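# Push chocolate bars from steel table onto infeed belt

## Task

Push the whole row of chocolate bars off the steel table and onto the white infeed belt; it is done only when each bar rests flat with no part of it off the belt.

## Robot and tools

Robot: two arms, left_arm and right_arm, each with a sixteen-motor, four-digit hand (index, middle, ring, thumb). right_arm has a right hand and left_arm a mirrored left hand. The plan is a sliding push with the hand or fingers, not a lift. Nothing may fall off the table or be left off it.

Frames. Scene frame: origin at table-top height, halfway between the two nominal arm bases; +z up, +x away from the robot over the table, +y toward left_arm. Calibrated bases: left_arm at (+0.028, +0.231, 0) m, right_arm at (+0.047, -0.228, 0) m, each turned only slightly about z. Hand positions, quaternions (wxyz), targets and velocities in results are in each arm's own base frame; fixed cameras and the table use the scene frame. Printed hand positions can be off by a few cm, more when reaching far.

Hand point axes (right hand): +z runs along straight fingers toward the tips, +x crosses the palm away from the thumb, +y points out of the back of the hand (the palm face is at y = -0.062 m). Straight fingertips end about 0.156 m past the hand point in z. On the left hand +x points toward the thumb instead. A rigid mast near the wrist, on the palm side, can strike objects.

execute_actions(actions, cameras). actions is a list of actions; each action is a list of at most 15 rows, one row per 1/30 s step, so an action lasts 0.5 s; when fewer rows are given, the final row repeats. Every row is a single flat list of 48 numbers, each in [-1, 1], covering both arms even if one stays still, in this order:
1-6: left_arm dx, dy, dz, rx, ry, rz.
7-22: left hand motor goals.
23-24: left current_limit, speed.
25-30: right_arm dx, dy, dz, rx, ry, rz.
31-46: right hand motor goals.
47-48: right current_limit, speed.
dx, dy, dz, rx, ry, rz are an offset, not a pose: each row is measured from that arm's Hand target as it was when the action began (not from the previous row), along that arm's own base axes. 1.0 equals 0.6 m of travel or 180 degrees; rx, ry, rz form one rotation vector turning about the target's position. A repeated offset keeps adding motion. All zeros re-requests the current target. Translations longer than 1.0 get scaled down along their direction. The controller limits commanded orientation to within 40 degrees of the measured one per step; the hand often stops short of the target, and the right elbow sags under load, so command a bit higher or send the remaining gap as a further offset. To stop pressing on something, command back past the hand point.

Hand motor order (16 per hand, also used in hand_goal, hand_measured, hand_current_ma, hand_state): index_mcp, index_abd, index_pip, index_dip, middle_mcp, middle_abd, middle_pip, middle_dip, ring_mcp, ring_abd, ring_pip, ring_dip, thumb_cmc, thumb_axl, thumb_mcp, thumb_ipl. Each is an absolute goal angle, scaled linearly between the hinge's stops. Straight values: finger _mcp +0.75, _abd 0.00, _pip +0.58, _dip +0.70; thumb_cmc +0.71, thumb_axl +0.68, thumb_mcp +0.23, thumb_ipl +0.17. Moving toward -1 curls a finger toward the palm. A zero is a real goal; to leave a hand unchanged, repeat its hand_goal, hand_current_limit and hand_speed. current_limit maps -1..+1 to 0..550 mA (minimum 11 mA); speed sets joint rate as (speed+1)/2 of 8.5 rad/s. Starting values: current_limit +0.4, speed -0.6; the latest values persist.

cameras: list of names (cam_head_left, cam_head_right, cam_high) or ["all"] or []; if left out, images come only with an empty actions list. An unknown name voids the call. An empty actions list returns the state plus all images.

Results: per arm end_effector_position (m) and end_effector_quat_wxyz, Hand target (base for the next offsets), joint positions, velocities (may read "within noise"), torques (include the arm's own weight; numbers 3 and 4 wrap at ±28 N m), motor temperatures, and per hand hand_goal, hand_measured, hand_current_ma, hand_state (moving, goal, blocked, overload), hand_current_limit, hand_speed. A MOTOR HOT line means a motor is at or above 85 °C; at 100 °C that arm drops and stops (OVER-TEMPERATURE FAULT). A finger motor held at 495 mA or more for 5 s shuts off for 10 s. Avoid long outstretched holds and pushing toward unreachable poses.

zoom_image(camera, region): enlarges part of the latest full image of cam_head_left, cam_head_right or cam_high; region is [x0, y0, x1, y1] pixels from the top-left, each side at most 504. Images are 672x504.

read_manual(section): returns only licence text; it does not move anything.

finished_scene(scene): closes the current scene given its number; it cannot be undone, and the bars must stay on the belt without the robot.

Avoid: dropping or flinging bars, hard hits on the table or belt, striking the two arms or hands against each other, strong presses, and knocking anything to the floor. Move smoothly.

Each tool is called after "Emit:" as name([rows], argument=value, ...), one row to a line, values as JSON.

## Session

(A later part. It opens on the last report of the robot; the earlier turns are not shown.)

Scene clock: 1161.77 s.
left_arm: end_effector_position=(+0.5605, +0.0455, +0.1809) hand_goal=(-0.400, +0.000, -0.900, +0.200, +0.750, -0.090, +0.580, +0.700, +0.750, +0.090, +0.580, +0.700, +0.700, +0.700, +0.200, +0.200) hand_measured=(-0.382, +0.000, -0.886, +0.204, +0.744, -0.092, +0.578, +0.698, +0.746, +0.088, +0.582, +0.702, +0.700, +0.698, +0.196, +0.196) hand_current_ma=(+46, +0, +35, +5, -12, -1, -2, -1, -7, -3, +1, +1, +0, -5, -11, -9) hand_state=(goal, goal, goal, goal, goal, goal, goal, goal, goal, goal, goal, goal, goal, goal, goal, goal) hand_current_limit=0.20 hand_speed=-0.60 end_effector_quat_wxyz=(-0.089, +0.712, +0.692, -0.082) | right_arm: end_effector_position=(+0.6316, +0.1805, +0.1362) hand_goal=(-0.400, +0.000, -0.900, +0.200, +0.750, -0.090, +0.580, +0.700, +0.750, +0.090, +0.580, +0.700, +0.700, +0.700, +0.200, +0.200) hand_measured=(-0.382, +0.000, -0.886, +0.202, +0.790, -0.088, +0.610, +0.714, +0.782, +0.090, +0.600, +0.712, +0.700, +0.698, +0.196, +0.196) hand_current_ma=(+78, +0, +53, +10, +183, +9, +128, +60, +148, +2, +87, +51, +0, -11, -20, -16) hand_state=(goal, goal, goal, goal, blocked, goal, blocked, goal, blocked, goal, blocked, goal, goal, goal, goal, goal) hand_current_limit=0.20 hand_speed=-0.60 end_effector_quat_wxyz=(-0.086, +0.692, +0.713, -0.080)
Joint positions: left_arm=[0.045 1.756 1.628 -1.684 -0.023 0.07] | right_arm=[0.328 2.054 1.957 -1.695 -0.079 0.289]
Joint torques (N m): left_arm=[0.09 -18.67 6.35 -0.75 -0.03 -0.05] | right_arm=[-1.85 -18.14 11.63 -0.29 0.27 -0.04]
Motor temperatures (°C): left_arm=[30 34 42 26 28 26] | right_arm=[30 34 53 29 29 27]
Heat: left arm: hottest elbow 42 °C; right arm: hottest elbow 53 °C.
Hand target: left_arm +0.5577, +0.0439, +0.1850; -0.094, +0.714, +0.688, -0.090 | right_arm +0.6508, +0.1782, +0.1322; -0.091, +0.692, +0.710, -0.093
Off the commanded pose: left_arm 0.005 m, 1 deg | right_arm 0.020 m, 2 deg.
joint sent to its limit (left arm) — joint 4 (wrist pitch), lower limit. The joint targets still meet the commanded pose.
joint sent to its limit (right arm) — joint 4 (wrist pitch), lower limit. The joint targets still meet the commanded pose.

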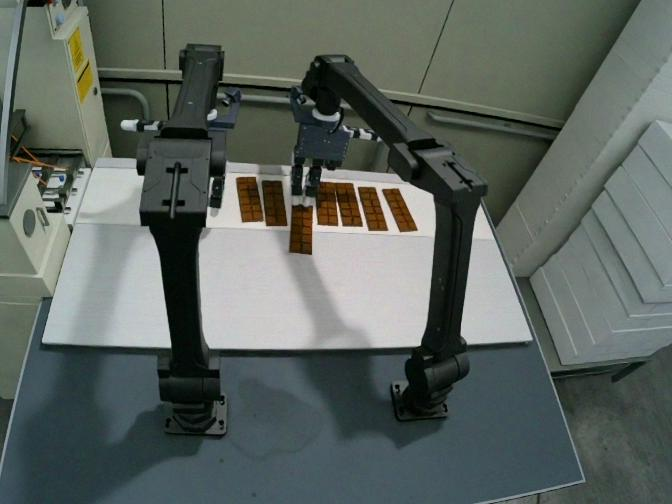

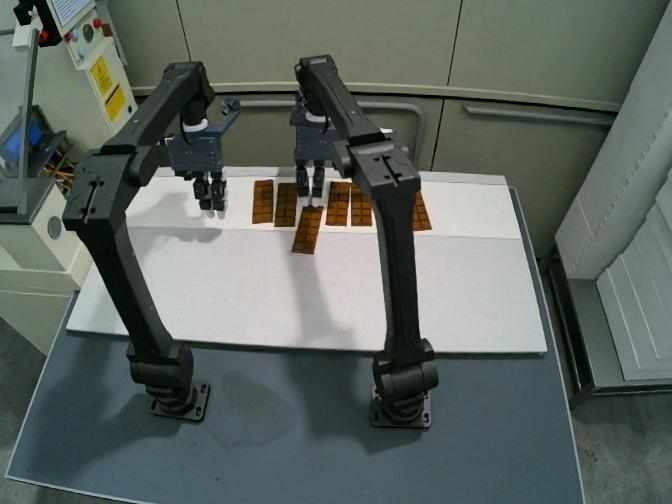

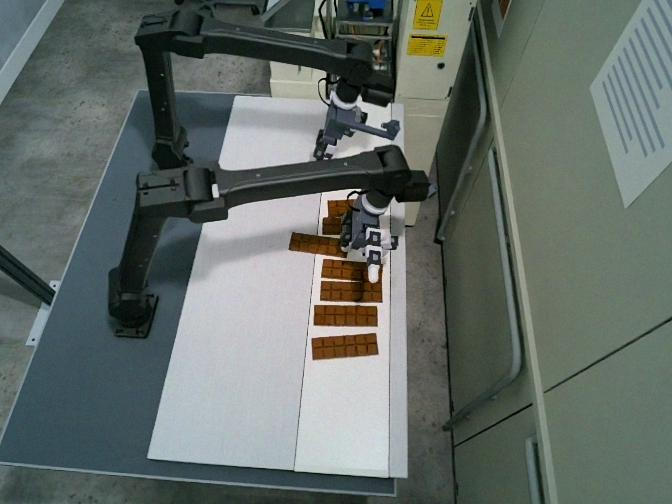

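Emit:
execute_actions([
  [[0,0,0,0,0,0,-0.4,0,-0.9,0.2,0.75,-0.09,0.58,0.7,0.75,0.09,0.58,0.7,0.7,0.7,0.2,0.2,0.2,-0.6,0.065,0.0,0.0018,0,0,0,-0.4,0,-0.9,0.2,0.75,-0.09,0.58,0.7,0.75,0.09,0.58,0.7,0.7,0.7,0.2,0.2,0.2,-0.6]],
  [[0,0,0,0,0,0,-0.4,0,-0.9,0.2,0.75,-0.09,0.58,0.7,0.75,0.09,0.58,0.7,0.7,0.7,0.2,0.2,0.2,-0.6,0.045,0.0,0.0018,0,0,0,-0.4,0,-0.9,0.2,0.75,-0.09,0.58,0.7,0.75,0.09,0.58,0.7,0.7,0.7,0.2,0.2,0.2,-0.6]],
], cameras=["all"])

Emit:
zoom_image(camera="cam_high", region=[300, 190, 410, 300])

Emit:
zoom_image(camera="cam_head_left", region=[260, 160, 360, 270])

Emit:
zoom_image(camera="cam_head_right", region=[260, 160, 360, 270])

Scene clock: 1173.63 s.
left_arm: end_effector_position=(+0.5605, +0.0455, +0.1809) hand_goal=(-0.400, +0.000, -0.900, +0.200, +0.750, -0.090, +0.580, +0.700, +0.750, +0.090, +0.580, +0.700, +0.700, +0.700, +0.200, +0.200) hand_measured=(-0.382, +0.000, -0.886, +0.204, +0.744, -0.092, +0.578, +0.698, +0.746, +0.088, +0.582, +0.702, +0.700, +0.698, +0.196, +0.196) hand_current_ma=(+46, +0, +35, +5, -12, -1, -2, -1, -7, -3, +1, +1, +0, -5, -11, -9) hand_state=(goal, goal, goal, goal, goal, goal, goal, goal, goal, goal, goal, goal, goal, goal, goal, goal) hand_current_limit=0.20 hand_speed=-0.60 end_effector_quat_wxyz=(-0.089, +0.712, +0.692, -0.082) | right_arm: end_effector_position=(+0.6976, +0.1883, +0.1461) hand_goal=(-0.400, +0.000, -0.900, +0.200, +0.750, -0.090, +0.580, +0.700, +0.750, +0.090, +0.580, +0.700, +0.700, +0.700, +0.200, +0.200) hand_measured=(-0.382, +0.000, -0.886, +0.202, +0.800, -0.094, +0.618, +0.718, +0.778, +0.088, +0.600, +0.712, +0.700, +0.698, +0.196, +0.196) hand_current_ma=(+78, +0, +53, +10, +233, -15, +162, +76, +132, -8, +83, +51, +0, -11, -20, -16) hand_state=(goal, goal, goal, goal, blocked, goal, blocked, goal, blocked, goal, goal, goal, goal, goal, goal, goal) hand_current_limit=0.20 hand_speed=-0.60 end_effector_quat_wxyz=(-0.061, +0.690, +0.720, -0.035)
Joint positions: left_arm=[0.045 1.756 1.628 -1.684 -0.023 0.07] | right_arm=[0.307 2.18 2.184 -1.695 -0.073 0.261]
Joint torques (N m): left_arm=[0.09 -18.67 6.32 -0.75 -0.03 -0.06] | right_arm=[-2.67 -19.14 11.64 -0.09 0.46 -0.06]
Heat: left arm: hottest elbow 42 °C; right arm: hottest elbow 52 °C.
Hand target: left_arm +0.5577, +0.0439, +0.1850; -0.094, +0.714, +0.688, -0.090 | right_arm +0.7168, +0.1782, +0.1344; -0.091, +0.692, +0.710, -0.093
Off the commanded pose: left_arm 0.005 m, 1 deg | right_arm 0.025 m, 8 deg.
joint sent to its limit (left arm) — joint 4 (wrist pitch), lower limit. The joint targets still meet the commanded pose.
joint sent to its limit (right arm) — joint 4 (wrist pitch), lower limit. The joint targets are off in orientation, not in position.

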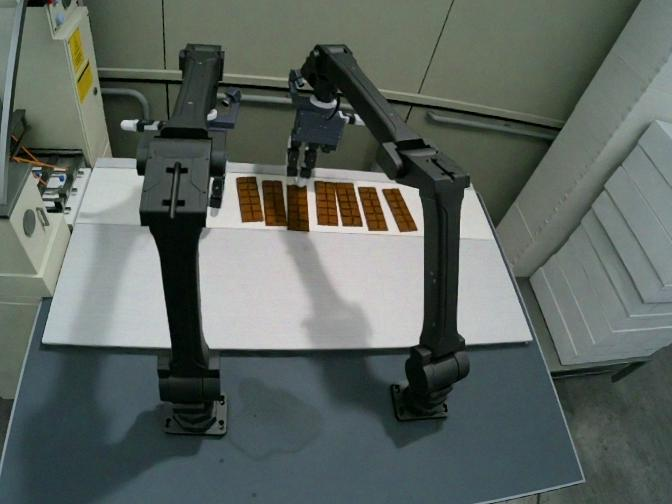

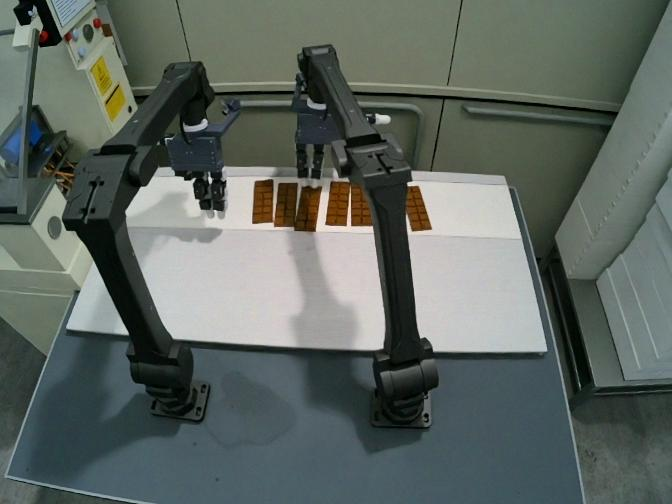

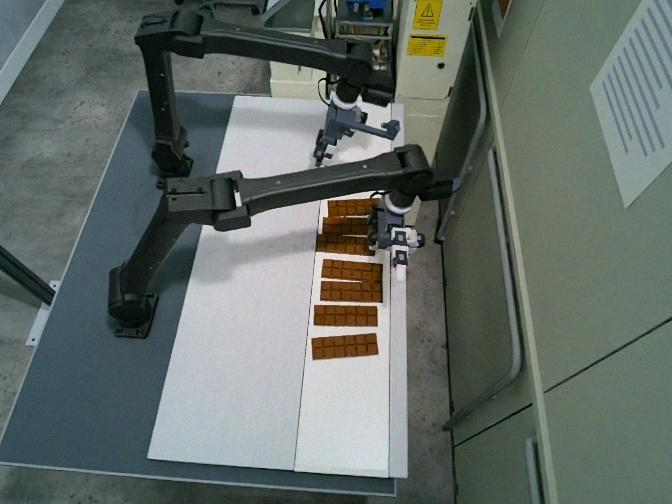

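Scaled by 4.582.

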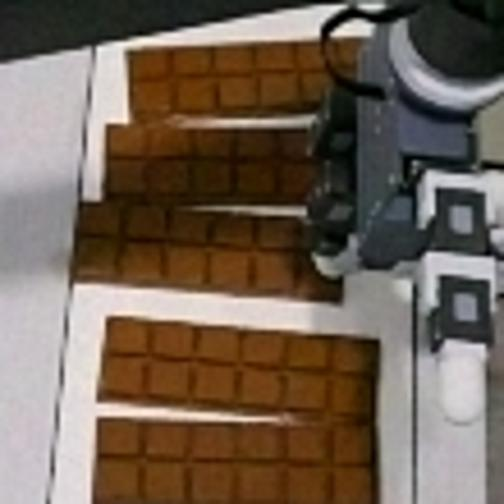

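Scaled by 4.582.

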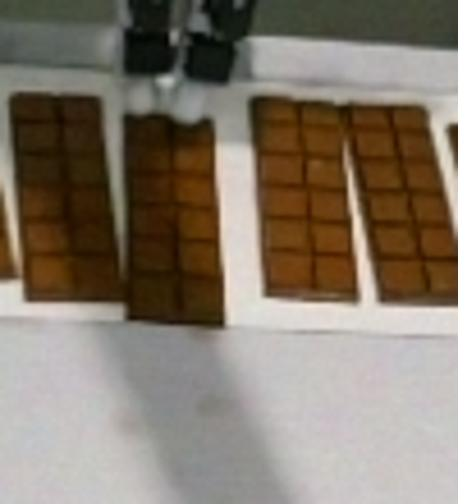

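Scaled by 4.582.

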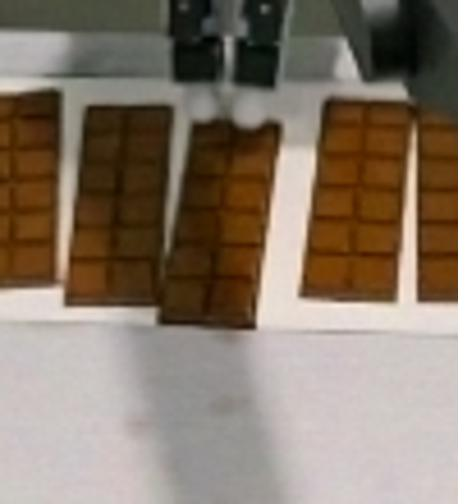

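Emit:
execute_actions([
  [[0,0,0,0,0,0,-0.4,0,-0.9,0.2,0.75,-0.09,0.58,0.7,0.75,0.09,0.58,0.7,0.7,0.7,0.2,0.2,0.2,-0.6,0.036,0.0,0.001,0,0,0,-0.4,0,-0.9,0.2,0.75,-0.09,0.58,0.7,0.75,0.09,0.58,0.7,0.7,0.7,0.2,0.2,0.2,-0.6]],
], cameras=["all"])

Emit:
zoom_image(camera="cam_high", region=[300, 190, 410, 300])

Emit:
zoom_image(camera="cam_head_left", region=[260, 160, 360, 270])

Scene clock: 1187.20 s.
left_arm: end_effector_position=(+0.5605, +0.0455, +0.1809) hand_goal=(-0.400, +0.000, -0.900, +0.200, +0.750, -0.090, +0.580, +0.700, +0.750, +0.090, +0.580, +0.700, +0.700, +0.700, +0.200, +0.200) hand_measured=(-0.382, +0.000, -0.886, +0.204, +0.744, -0.092, +0.578, +0.698, +0.746, +0.088, +0.582, +0.702, +0.700, +0.698, +0.196, +0.196) hand_current_ma=(+46, +0, +35, +5, -12, -1, -2, -1, -7, -3, +1, +1, +0, -5, -11, -9) hand_state=(goal, goal, goal, goal, goal, goal, goal, goal, goal, goal, goal, goal, goal, goal, goal, goal) hand_current_limit=0.20 hand_speed=-0.60 end_effector_quat_wxyz=(-0.089, +0.712, +0.692, -0.082) | right_arm: end_effector_position=(+0.7193, +0.1902, +0.1477) hand_goal=(-0.400, +0.000, -0.900, +0.200, +0.750, -0.090, +0.580, +0.700, +0.750, +0.090, +0.580, +0.700, +0.700, +0.700, +0.200, +0.200) hand_measured=(-0.382, +0.000, -0.886, +0.202, +0.832, -0.100, +0.632, +0.726, +0.752, +0.086, +0.582, +0.704, +0.700, +0.698, +0.196, +0.196) hand_current_ma=(+78, +0, +53, +10, +330, -31, +232, +111, +4, -14, +10, +13, +0, -11, -20, -16) hand_state=(goal, goal, goal, goal, blocked, goal, blocked, blocked, goal, goal, goal, goal, goal, goal, goal, goal) hand_current_limit=0.20 hand_speed=-0.60 end_effector_quat_wxyz=(-0.052, +0.690, +0.721, -0.020)
Joint positions: left_arm=[0.045 1.756 1.628 -1.684 -0.023 0.07] | right_arm=[0.301 2.228 2.266 -1.695 -0.071 0.253]
Joint torques (N m): left_arm=[0.21 -18.61 6.35 -0.75 -0.04 -0.05] | right_arm=[-2.78 -19.84 11.74 -0.03 0.47 -0.11]
Heat: left arm: hottest elbow 42 °C; right arm: hottest elbow 54 °C.
Hand target: left_arm +0.5577, +0.0439, +0.1850; -0.094, +0.714, +0.688, -0.090 | right_arm +0.7384, +0.1782, +0.1348; -0.092, +0.692, +0.710, -0.094
Off the commanded pose: left_arm 0.005 m, 1 deg | right_arm 0.026 m, 10 deg.
joint sent to its limit (left arm) — joint 4 (wrist pitch), lower limit. The joint targets still meet the commanded pose.
joint sent to its limit (right arm) — joint 4 (wrist pitch), lower limit. The joint targets are off in orientation, not in position.

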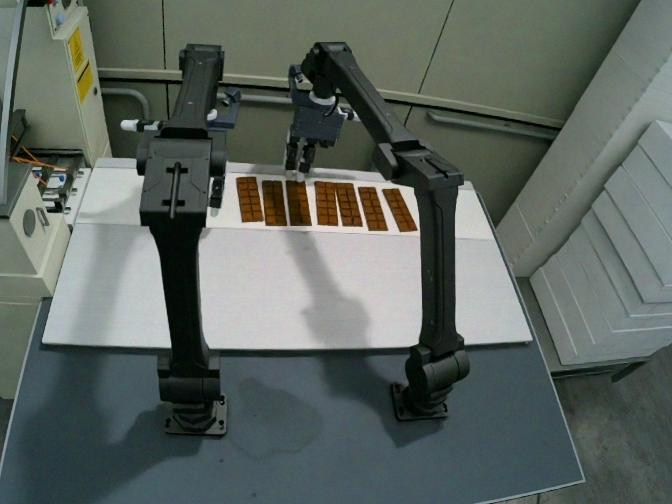

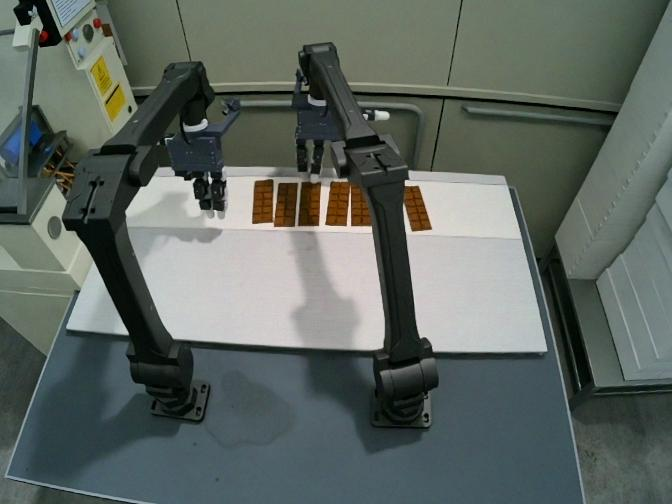

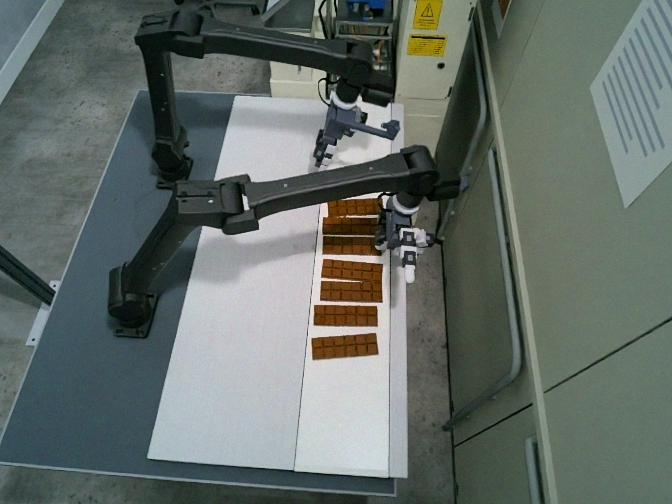

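Scaled by 4.582.

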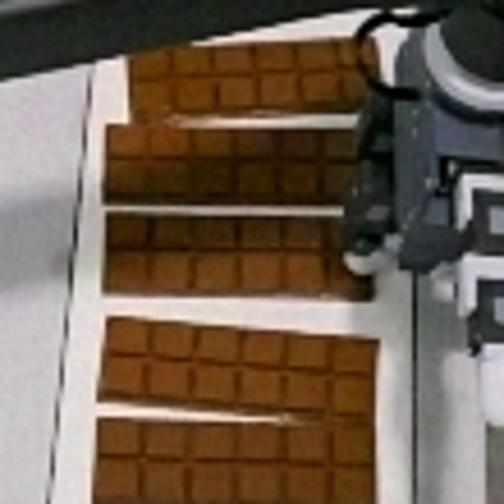

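Scaled by 4.582.

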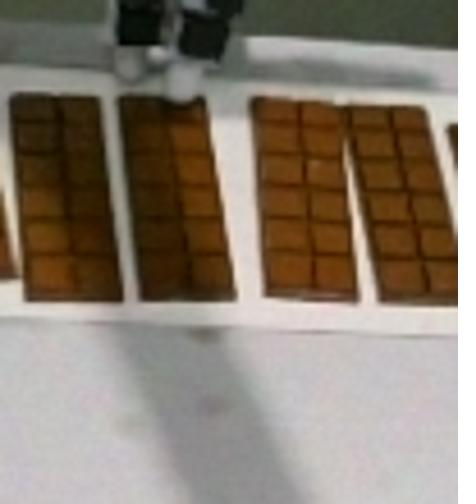

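Emit:
execute_actions([
  [[0,0,0,0,0,0,-0.4,0,-0.9,0.2,0.75,-0.09,0.58,0.7,0.75,0.09,0.58,0.7,0.7,0.7,0.2,0.2,0.2,-0.6,-0.06,0.0,0.08,0,0,0,-0.4,0,-0.9,0.2,0.75,-0.09,0.58,0.7,0.75,0.09,0.58,0.7,0.7,0.7,0.2,0.2,0.2,-0.6]],
  [[0,0,0.03,0,0,0,-0.4,0,-0.9,0.2,0.75,-0.09,0.58,0.7,0.75,0.09,0.58,0.7,0.7,0.7,0.2,0.2,0.2,-0.6,-0.2,-0.1,0.05,0,0,0,-0.4,0,-0.9,0.2,0.75,-0.09,0.58,0.7,0.75,0.09,0.58,0.7,0.7,0.7,0.2,0.2,0.2,-0.6]],
  [[0,0,0.0,0,0,0,-0.4,0,-0.9,0.2,0.75,-0.09,0.58,0.7,0.75,0.09,0.58,0.7,0.7,0.7,0.2,0.2,0.2,-0.6,-0.2,-0.1,0.0,0,0,0,-0.4,0,-0.9,0.2,0.75,-0.09,0.58,0.7,0.75,0.09,0.58,0.7,0.7,0.7,0.2,0.2,0.2,-0.6]],
], cameras=["all"])

Emit:
zoom_image(camera="cam_high", region=[300, 180, 420, 280])

Emit:
zoom_image(camera="cam_high", region=[290, 270, 410, 380])

Emit:
zoom_image(camera="cam_head_left", region=[220, 160, 460, 260])

Emit:
zoom_image(camera="cam_head_right", region=[220, 160, 460, 260])

Scene clock: 1203.67 s.
left_arm: end_effector_position=(+0.5590, +0.0454, +0.1946) hand_goal=(-0.400, +0.000, -0.900, +0.200, +0.750, -0.090, +0.580, +0.700, +0.750, +0.090, +0.580, +0.700, +0.700, +0.700, +0.200, +0.200) hand_measured=(-0.382, +0.000, -0.886, +0.204, +0.744, -0.092, +0.578, +0.698, +0.746, +0.088, +0.582, +0.702, +0.700, +0.698, +0.196, +0.196) hand_current_ma=(+46, +0, +35, +5, -12, -1, -2, -1, -7, -3, +1, +1, +0, -5, -11, -9) hand_state=(goal, goal, goal, goal, goal, goal, goal, goal, goal, goal, goal, goal, goal, goal, goal, goal) hand_current_limit=0.20 hand_speed=-0.60 end_effector_quat_wxyz=(-0.080, +0.713, +0.693, -0.073) | right_arm: end_effector_position=(+0.4662, +0.0630, +0.2083) hand_goal=(-0.400, +0.000, -0.900, +0.200, +0.750, -0.090, +0.580, +0.700, +0.750, +0.090, +0.580, +0.700, +0.700, +0.700, +0.200, +0.200) hand_measured=(-0.382, +0.000, -0.886, +0.202, +0.744, -0.092, +0.576, +0.698, +0.744, +0.088, +0.580, +0.702, +0.700, +0.698, +0.196, +0.196) hand_current_ma=(+79, +0, +53, +10, -24, -7, -14, -11, -25, -9, -1, +8, -3, -11, -21, -16) hand_state=(goal, goal, goal, goal, goal, goal, goal, goal, goal, goal, goal, goal, goal, goal, goal, goal) hand_current_limit=0.20 hand_speed=-0.60 end_effector_quat_wxyz=(-0.085, +0.694, +0.710, -0.086)
Joint positions: left_arm=[0.045 1.731 1.628 -1.684 -0.023 0.071] | right_arm=[0.197 1.521 1.408 -1.695 -0.043 0.169]
Joint torques (N m): left_arm=[0.09 -18.73 6.8 -0.68 -0.09 -0.05] | right_arm=[-1.67 -14.45 6.98 -0.29 0.14 -0.08]
Heat: left arm: hottest elbow 42 °C; right arm: hottest elbow 54 °C.
Hand target: left_arm +0.5578, +0.0438, +0.2030; -0.094, +0.714, +0.688, -0.090 | right_arm +0.4624, +0.0581, +0.2129; -0.091, +0.692, +0.710, -0.094
Off the commanded pose: left_arm 0.009 m, 3 deg | right_arm 0.008 m, 1 deg.
joint sent to its limit (left arm) — joint 4 (wrist pitch), lower limit. The joint targets are off in orientation, not in position.
joint sent to its limit (right arm) — joint 4 (wrist pitch), lower limit. The joint targets still meet the commanded pose.

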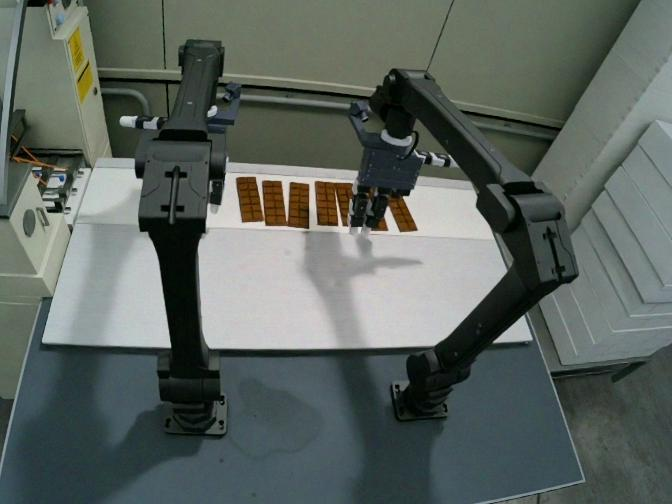

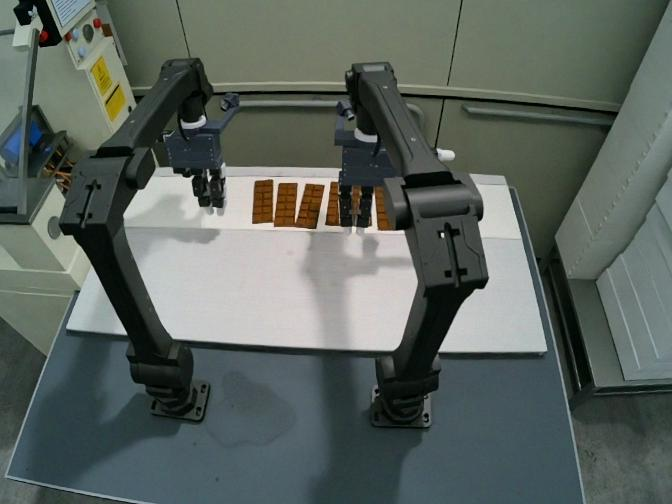

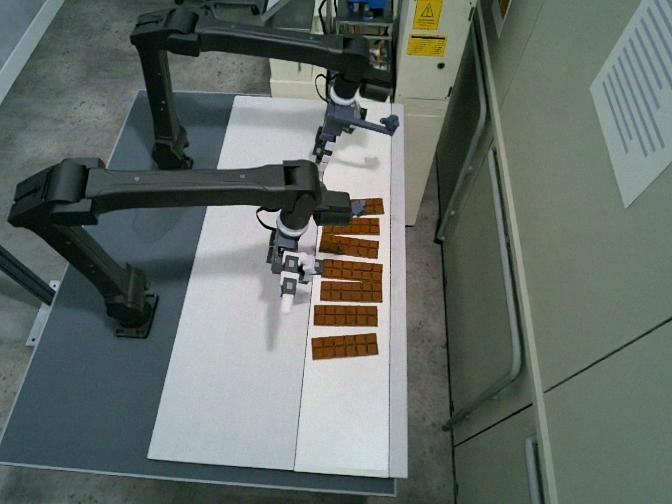

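Scaled by 4.200.

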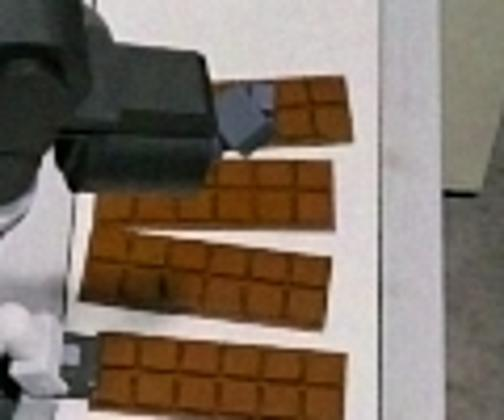

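Scaled by 4.200.

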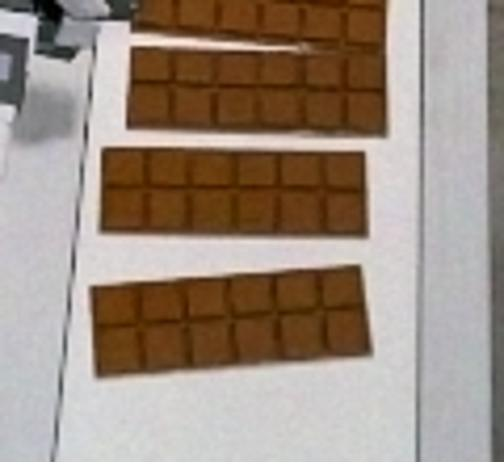

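Scaled by 2.100.

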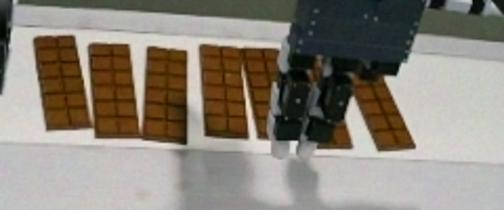

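Scaled by 2.100.

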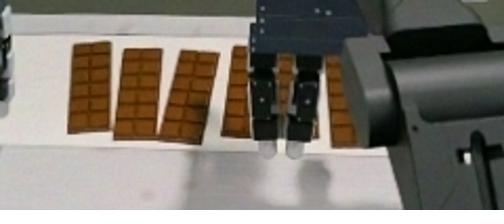

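Emit:
zoom_image(camera="cam_high", region=[310, 215, 360, 260])

Emit:
zoom_image(camera="cam_head_left", region=[260, 175, 320, 235])

Emit:
zoom_image(camera="cam_head_right", region=[270, 175, 330, 235])

Scaled by 10.080.

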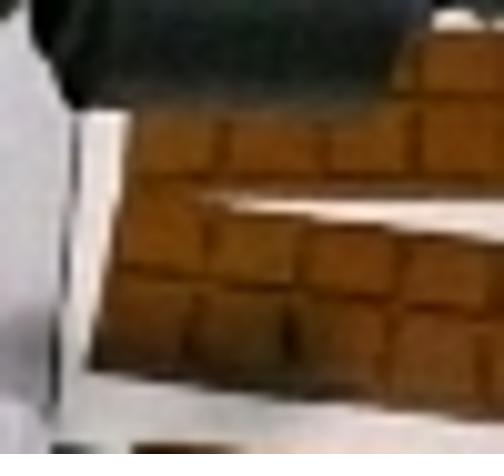

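Scaled by 8.400.

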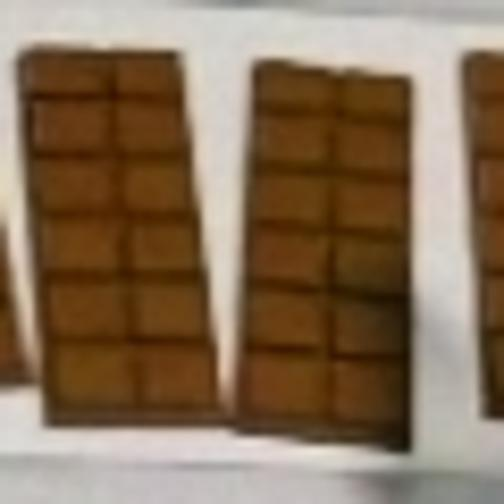

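Scaled by 8.400.

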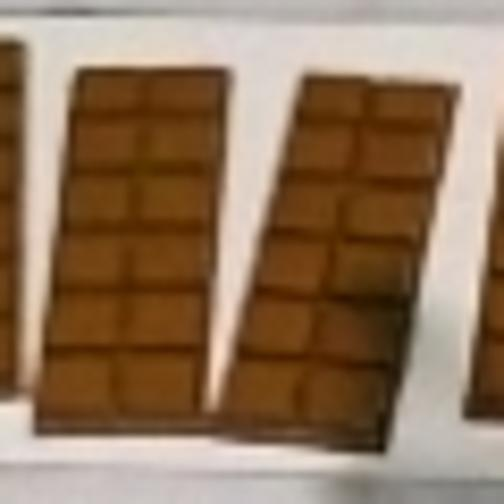

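Emit:
zoom_image(camera="cam_high", region=[330, 250, 400, 310])

Emit:
zoom_image(camera="cam_high", region=[300, 290, 390, 370])

Scaled by 7.200.

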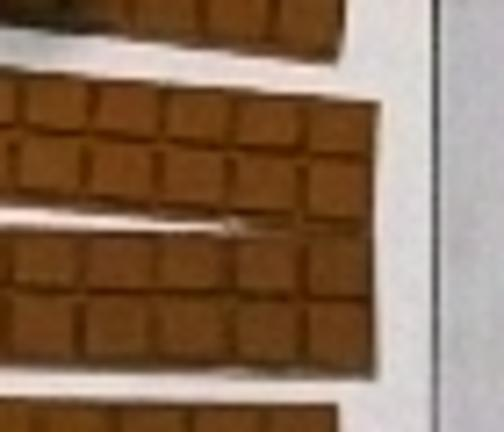

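Scaled by 5.600.

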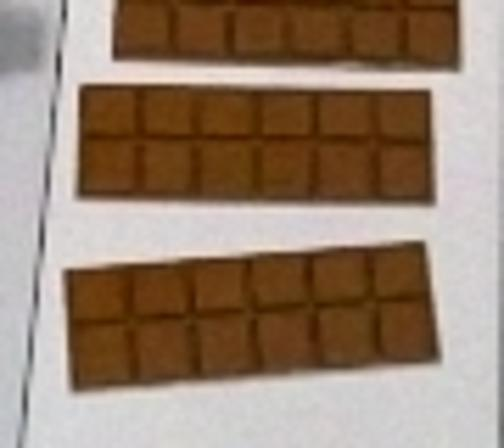

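Emit:
finished_scene(scene=2)

The scene is finished: the task was done.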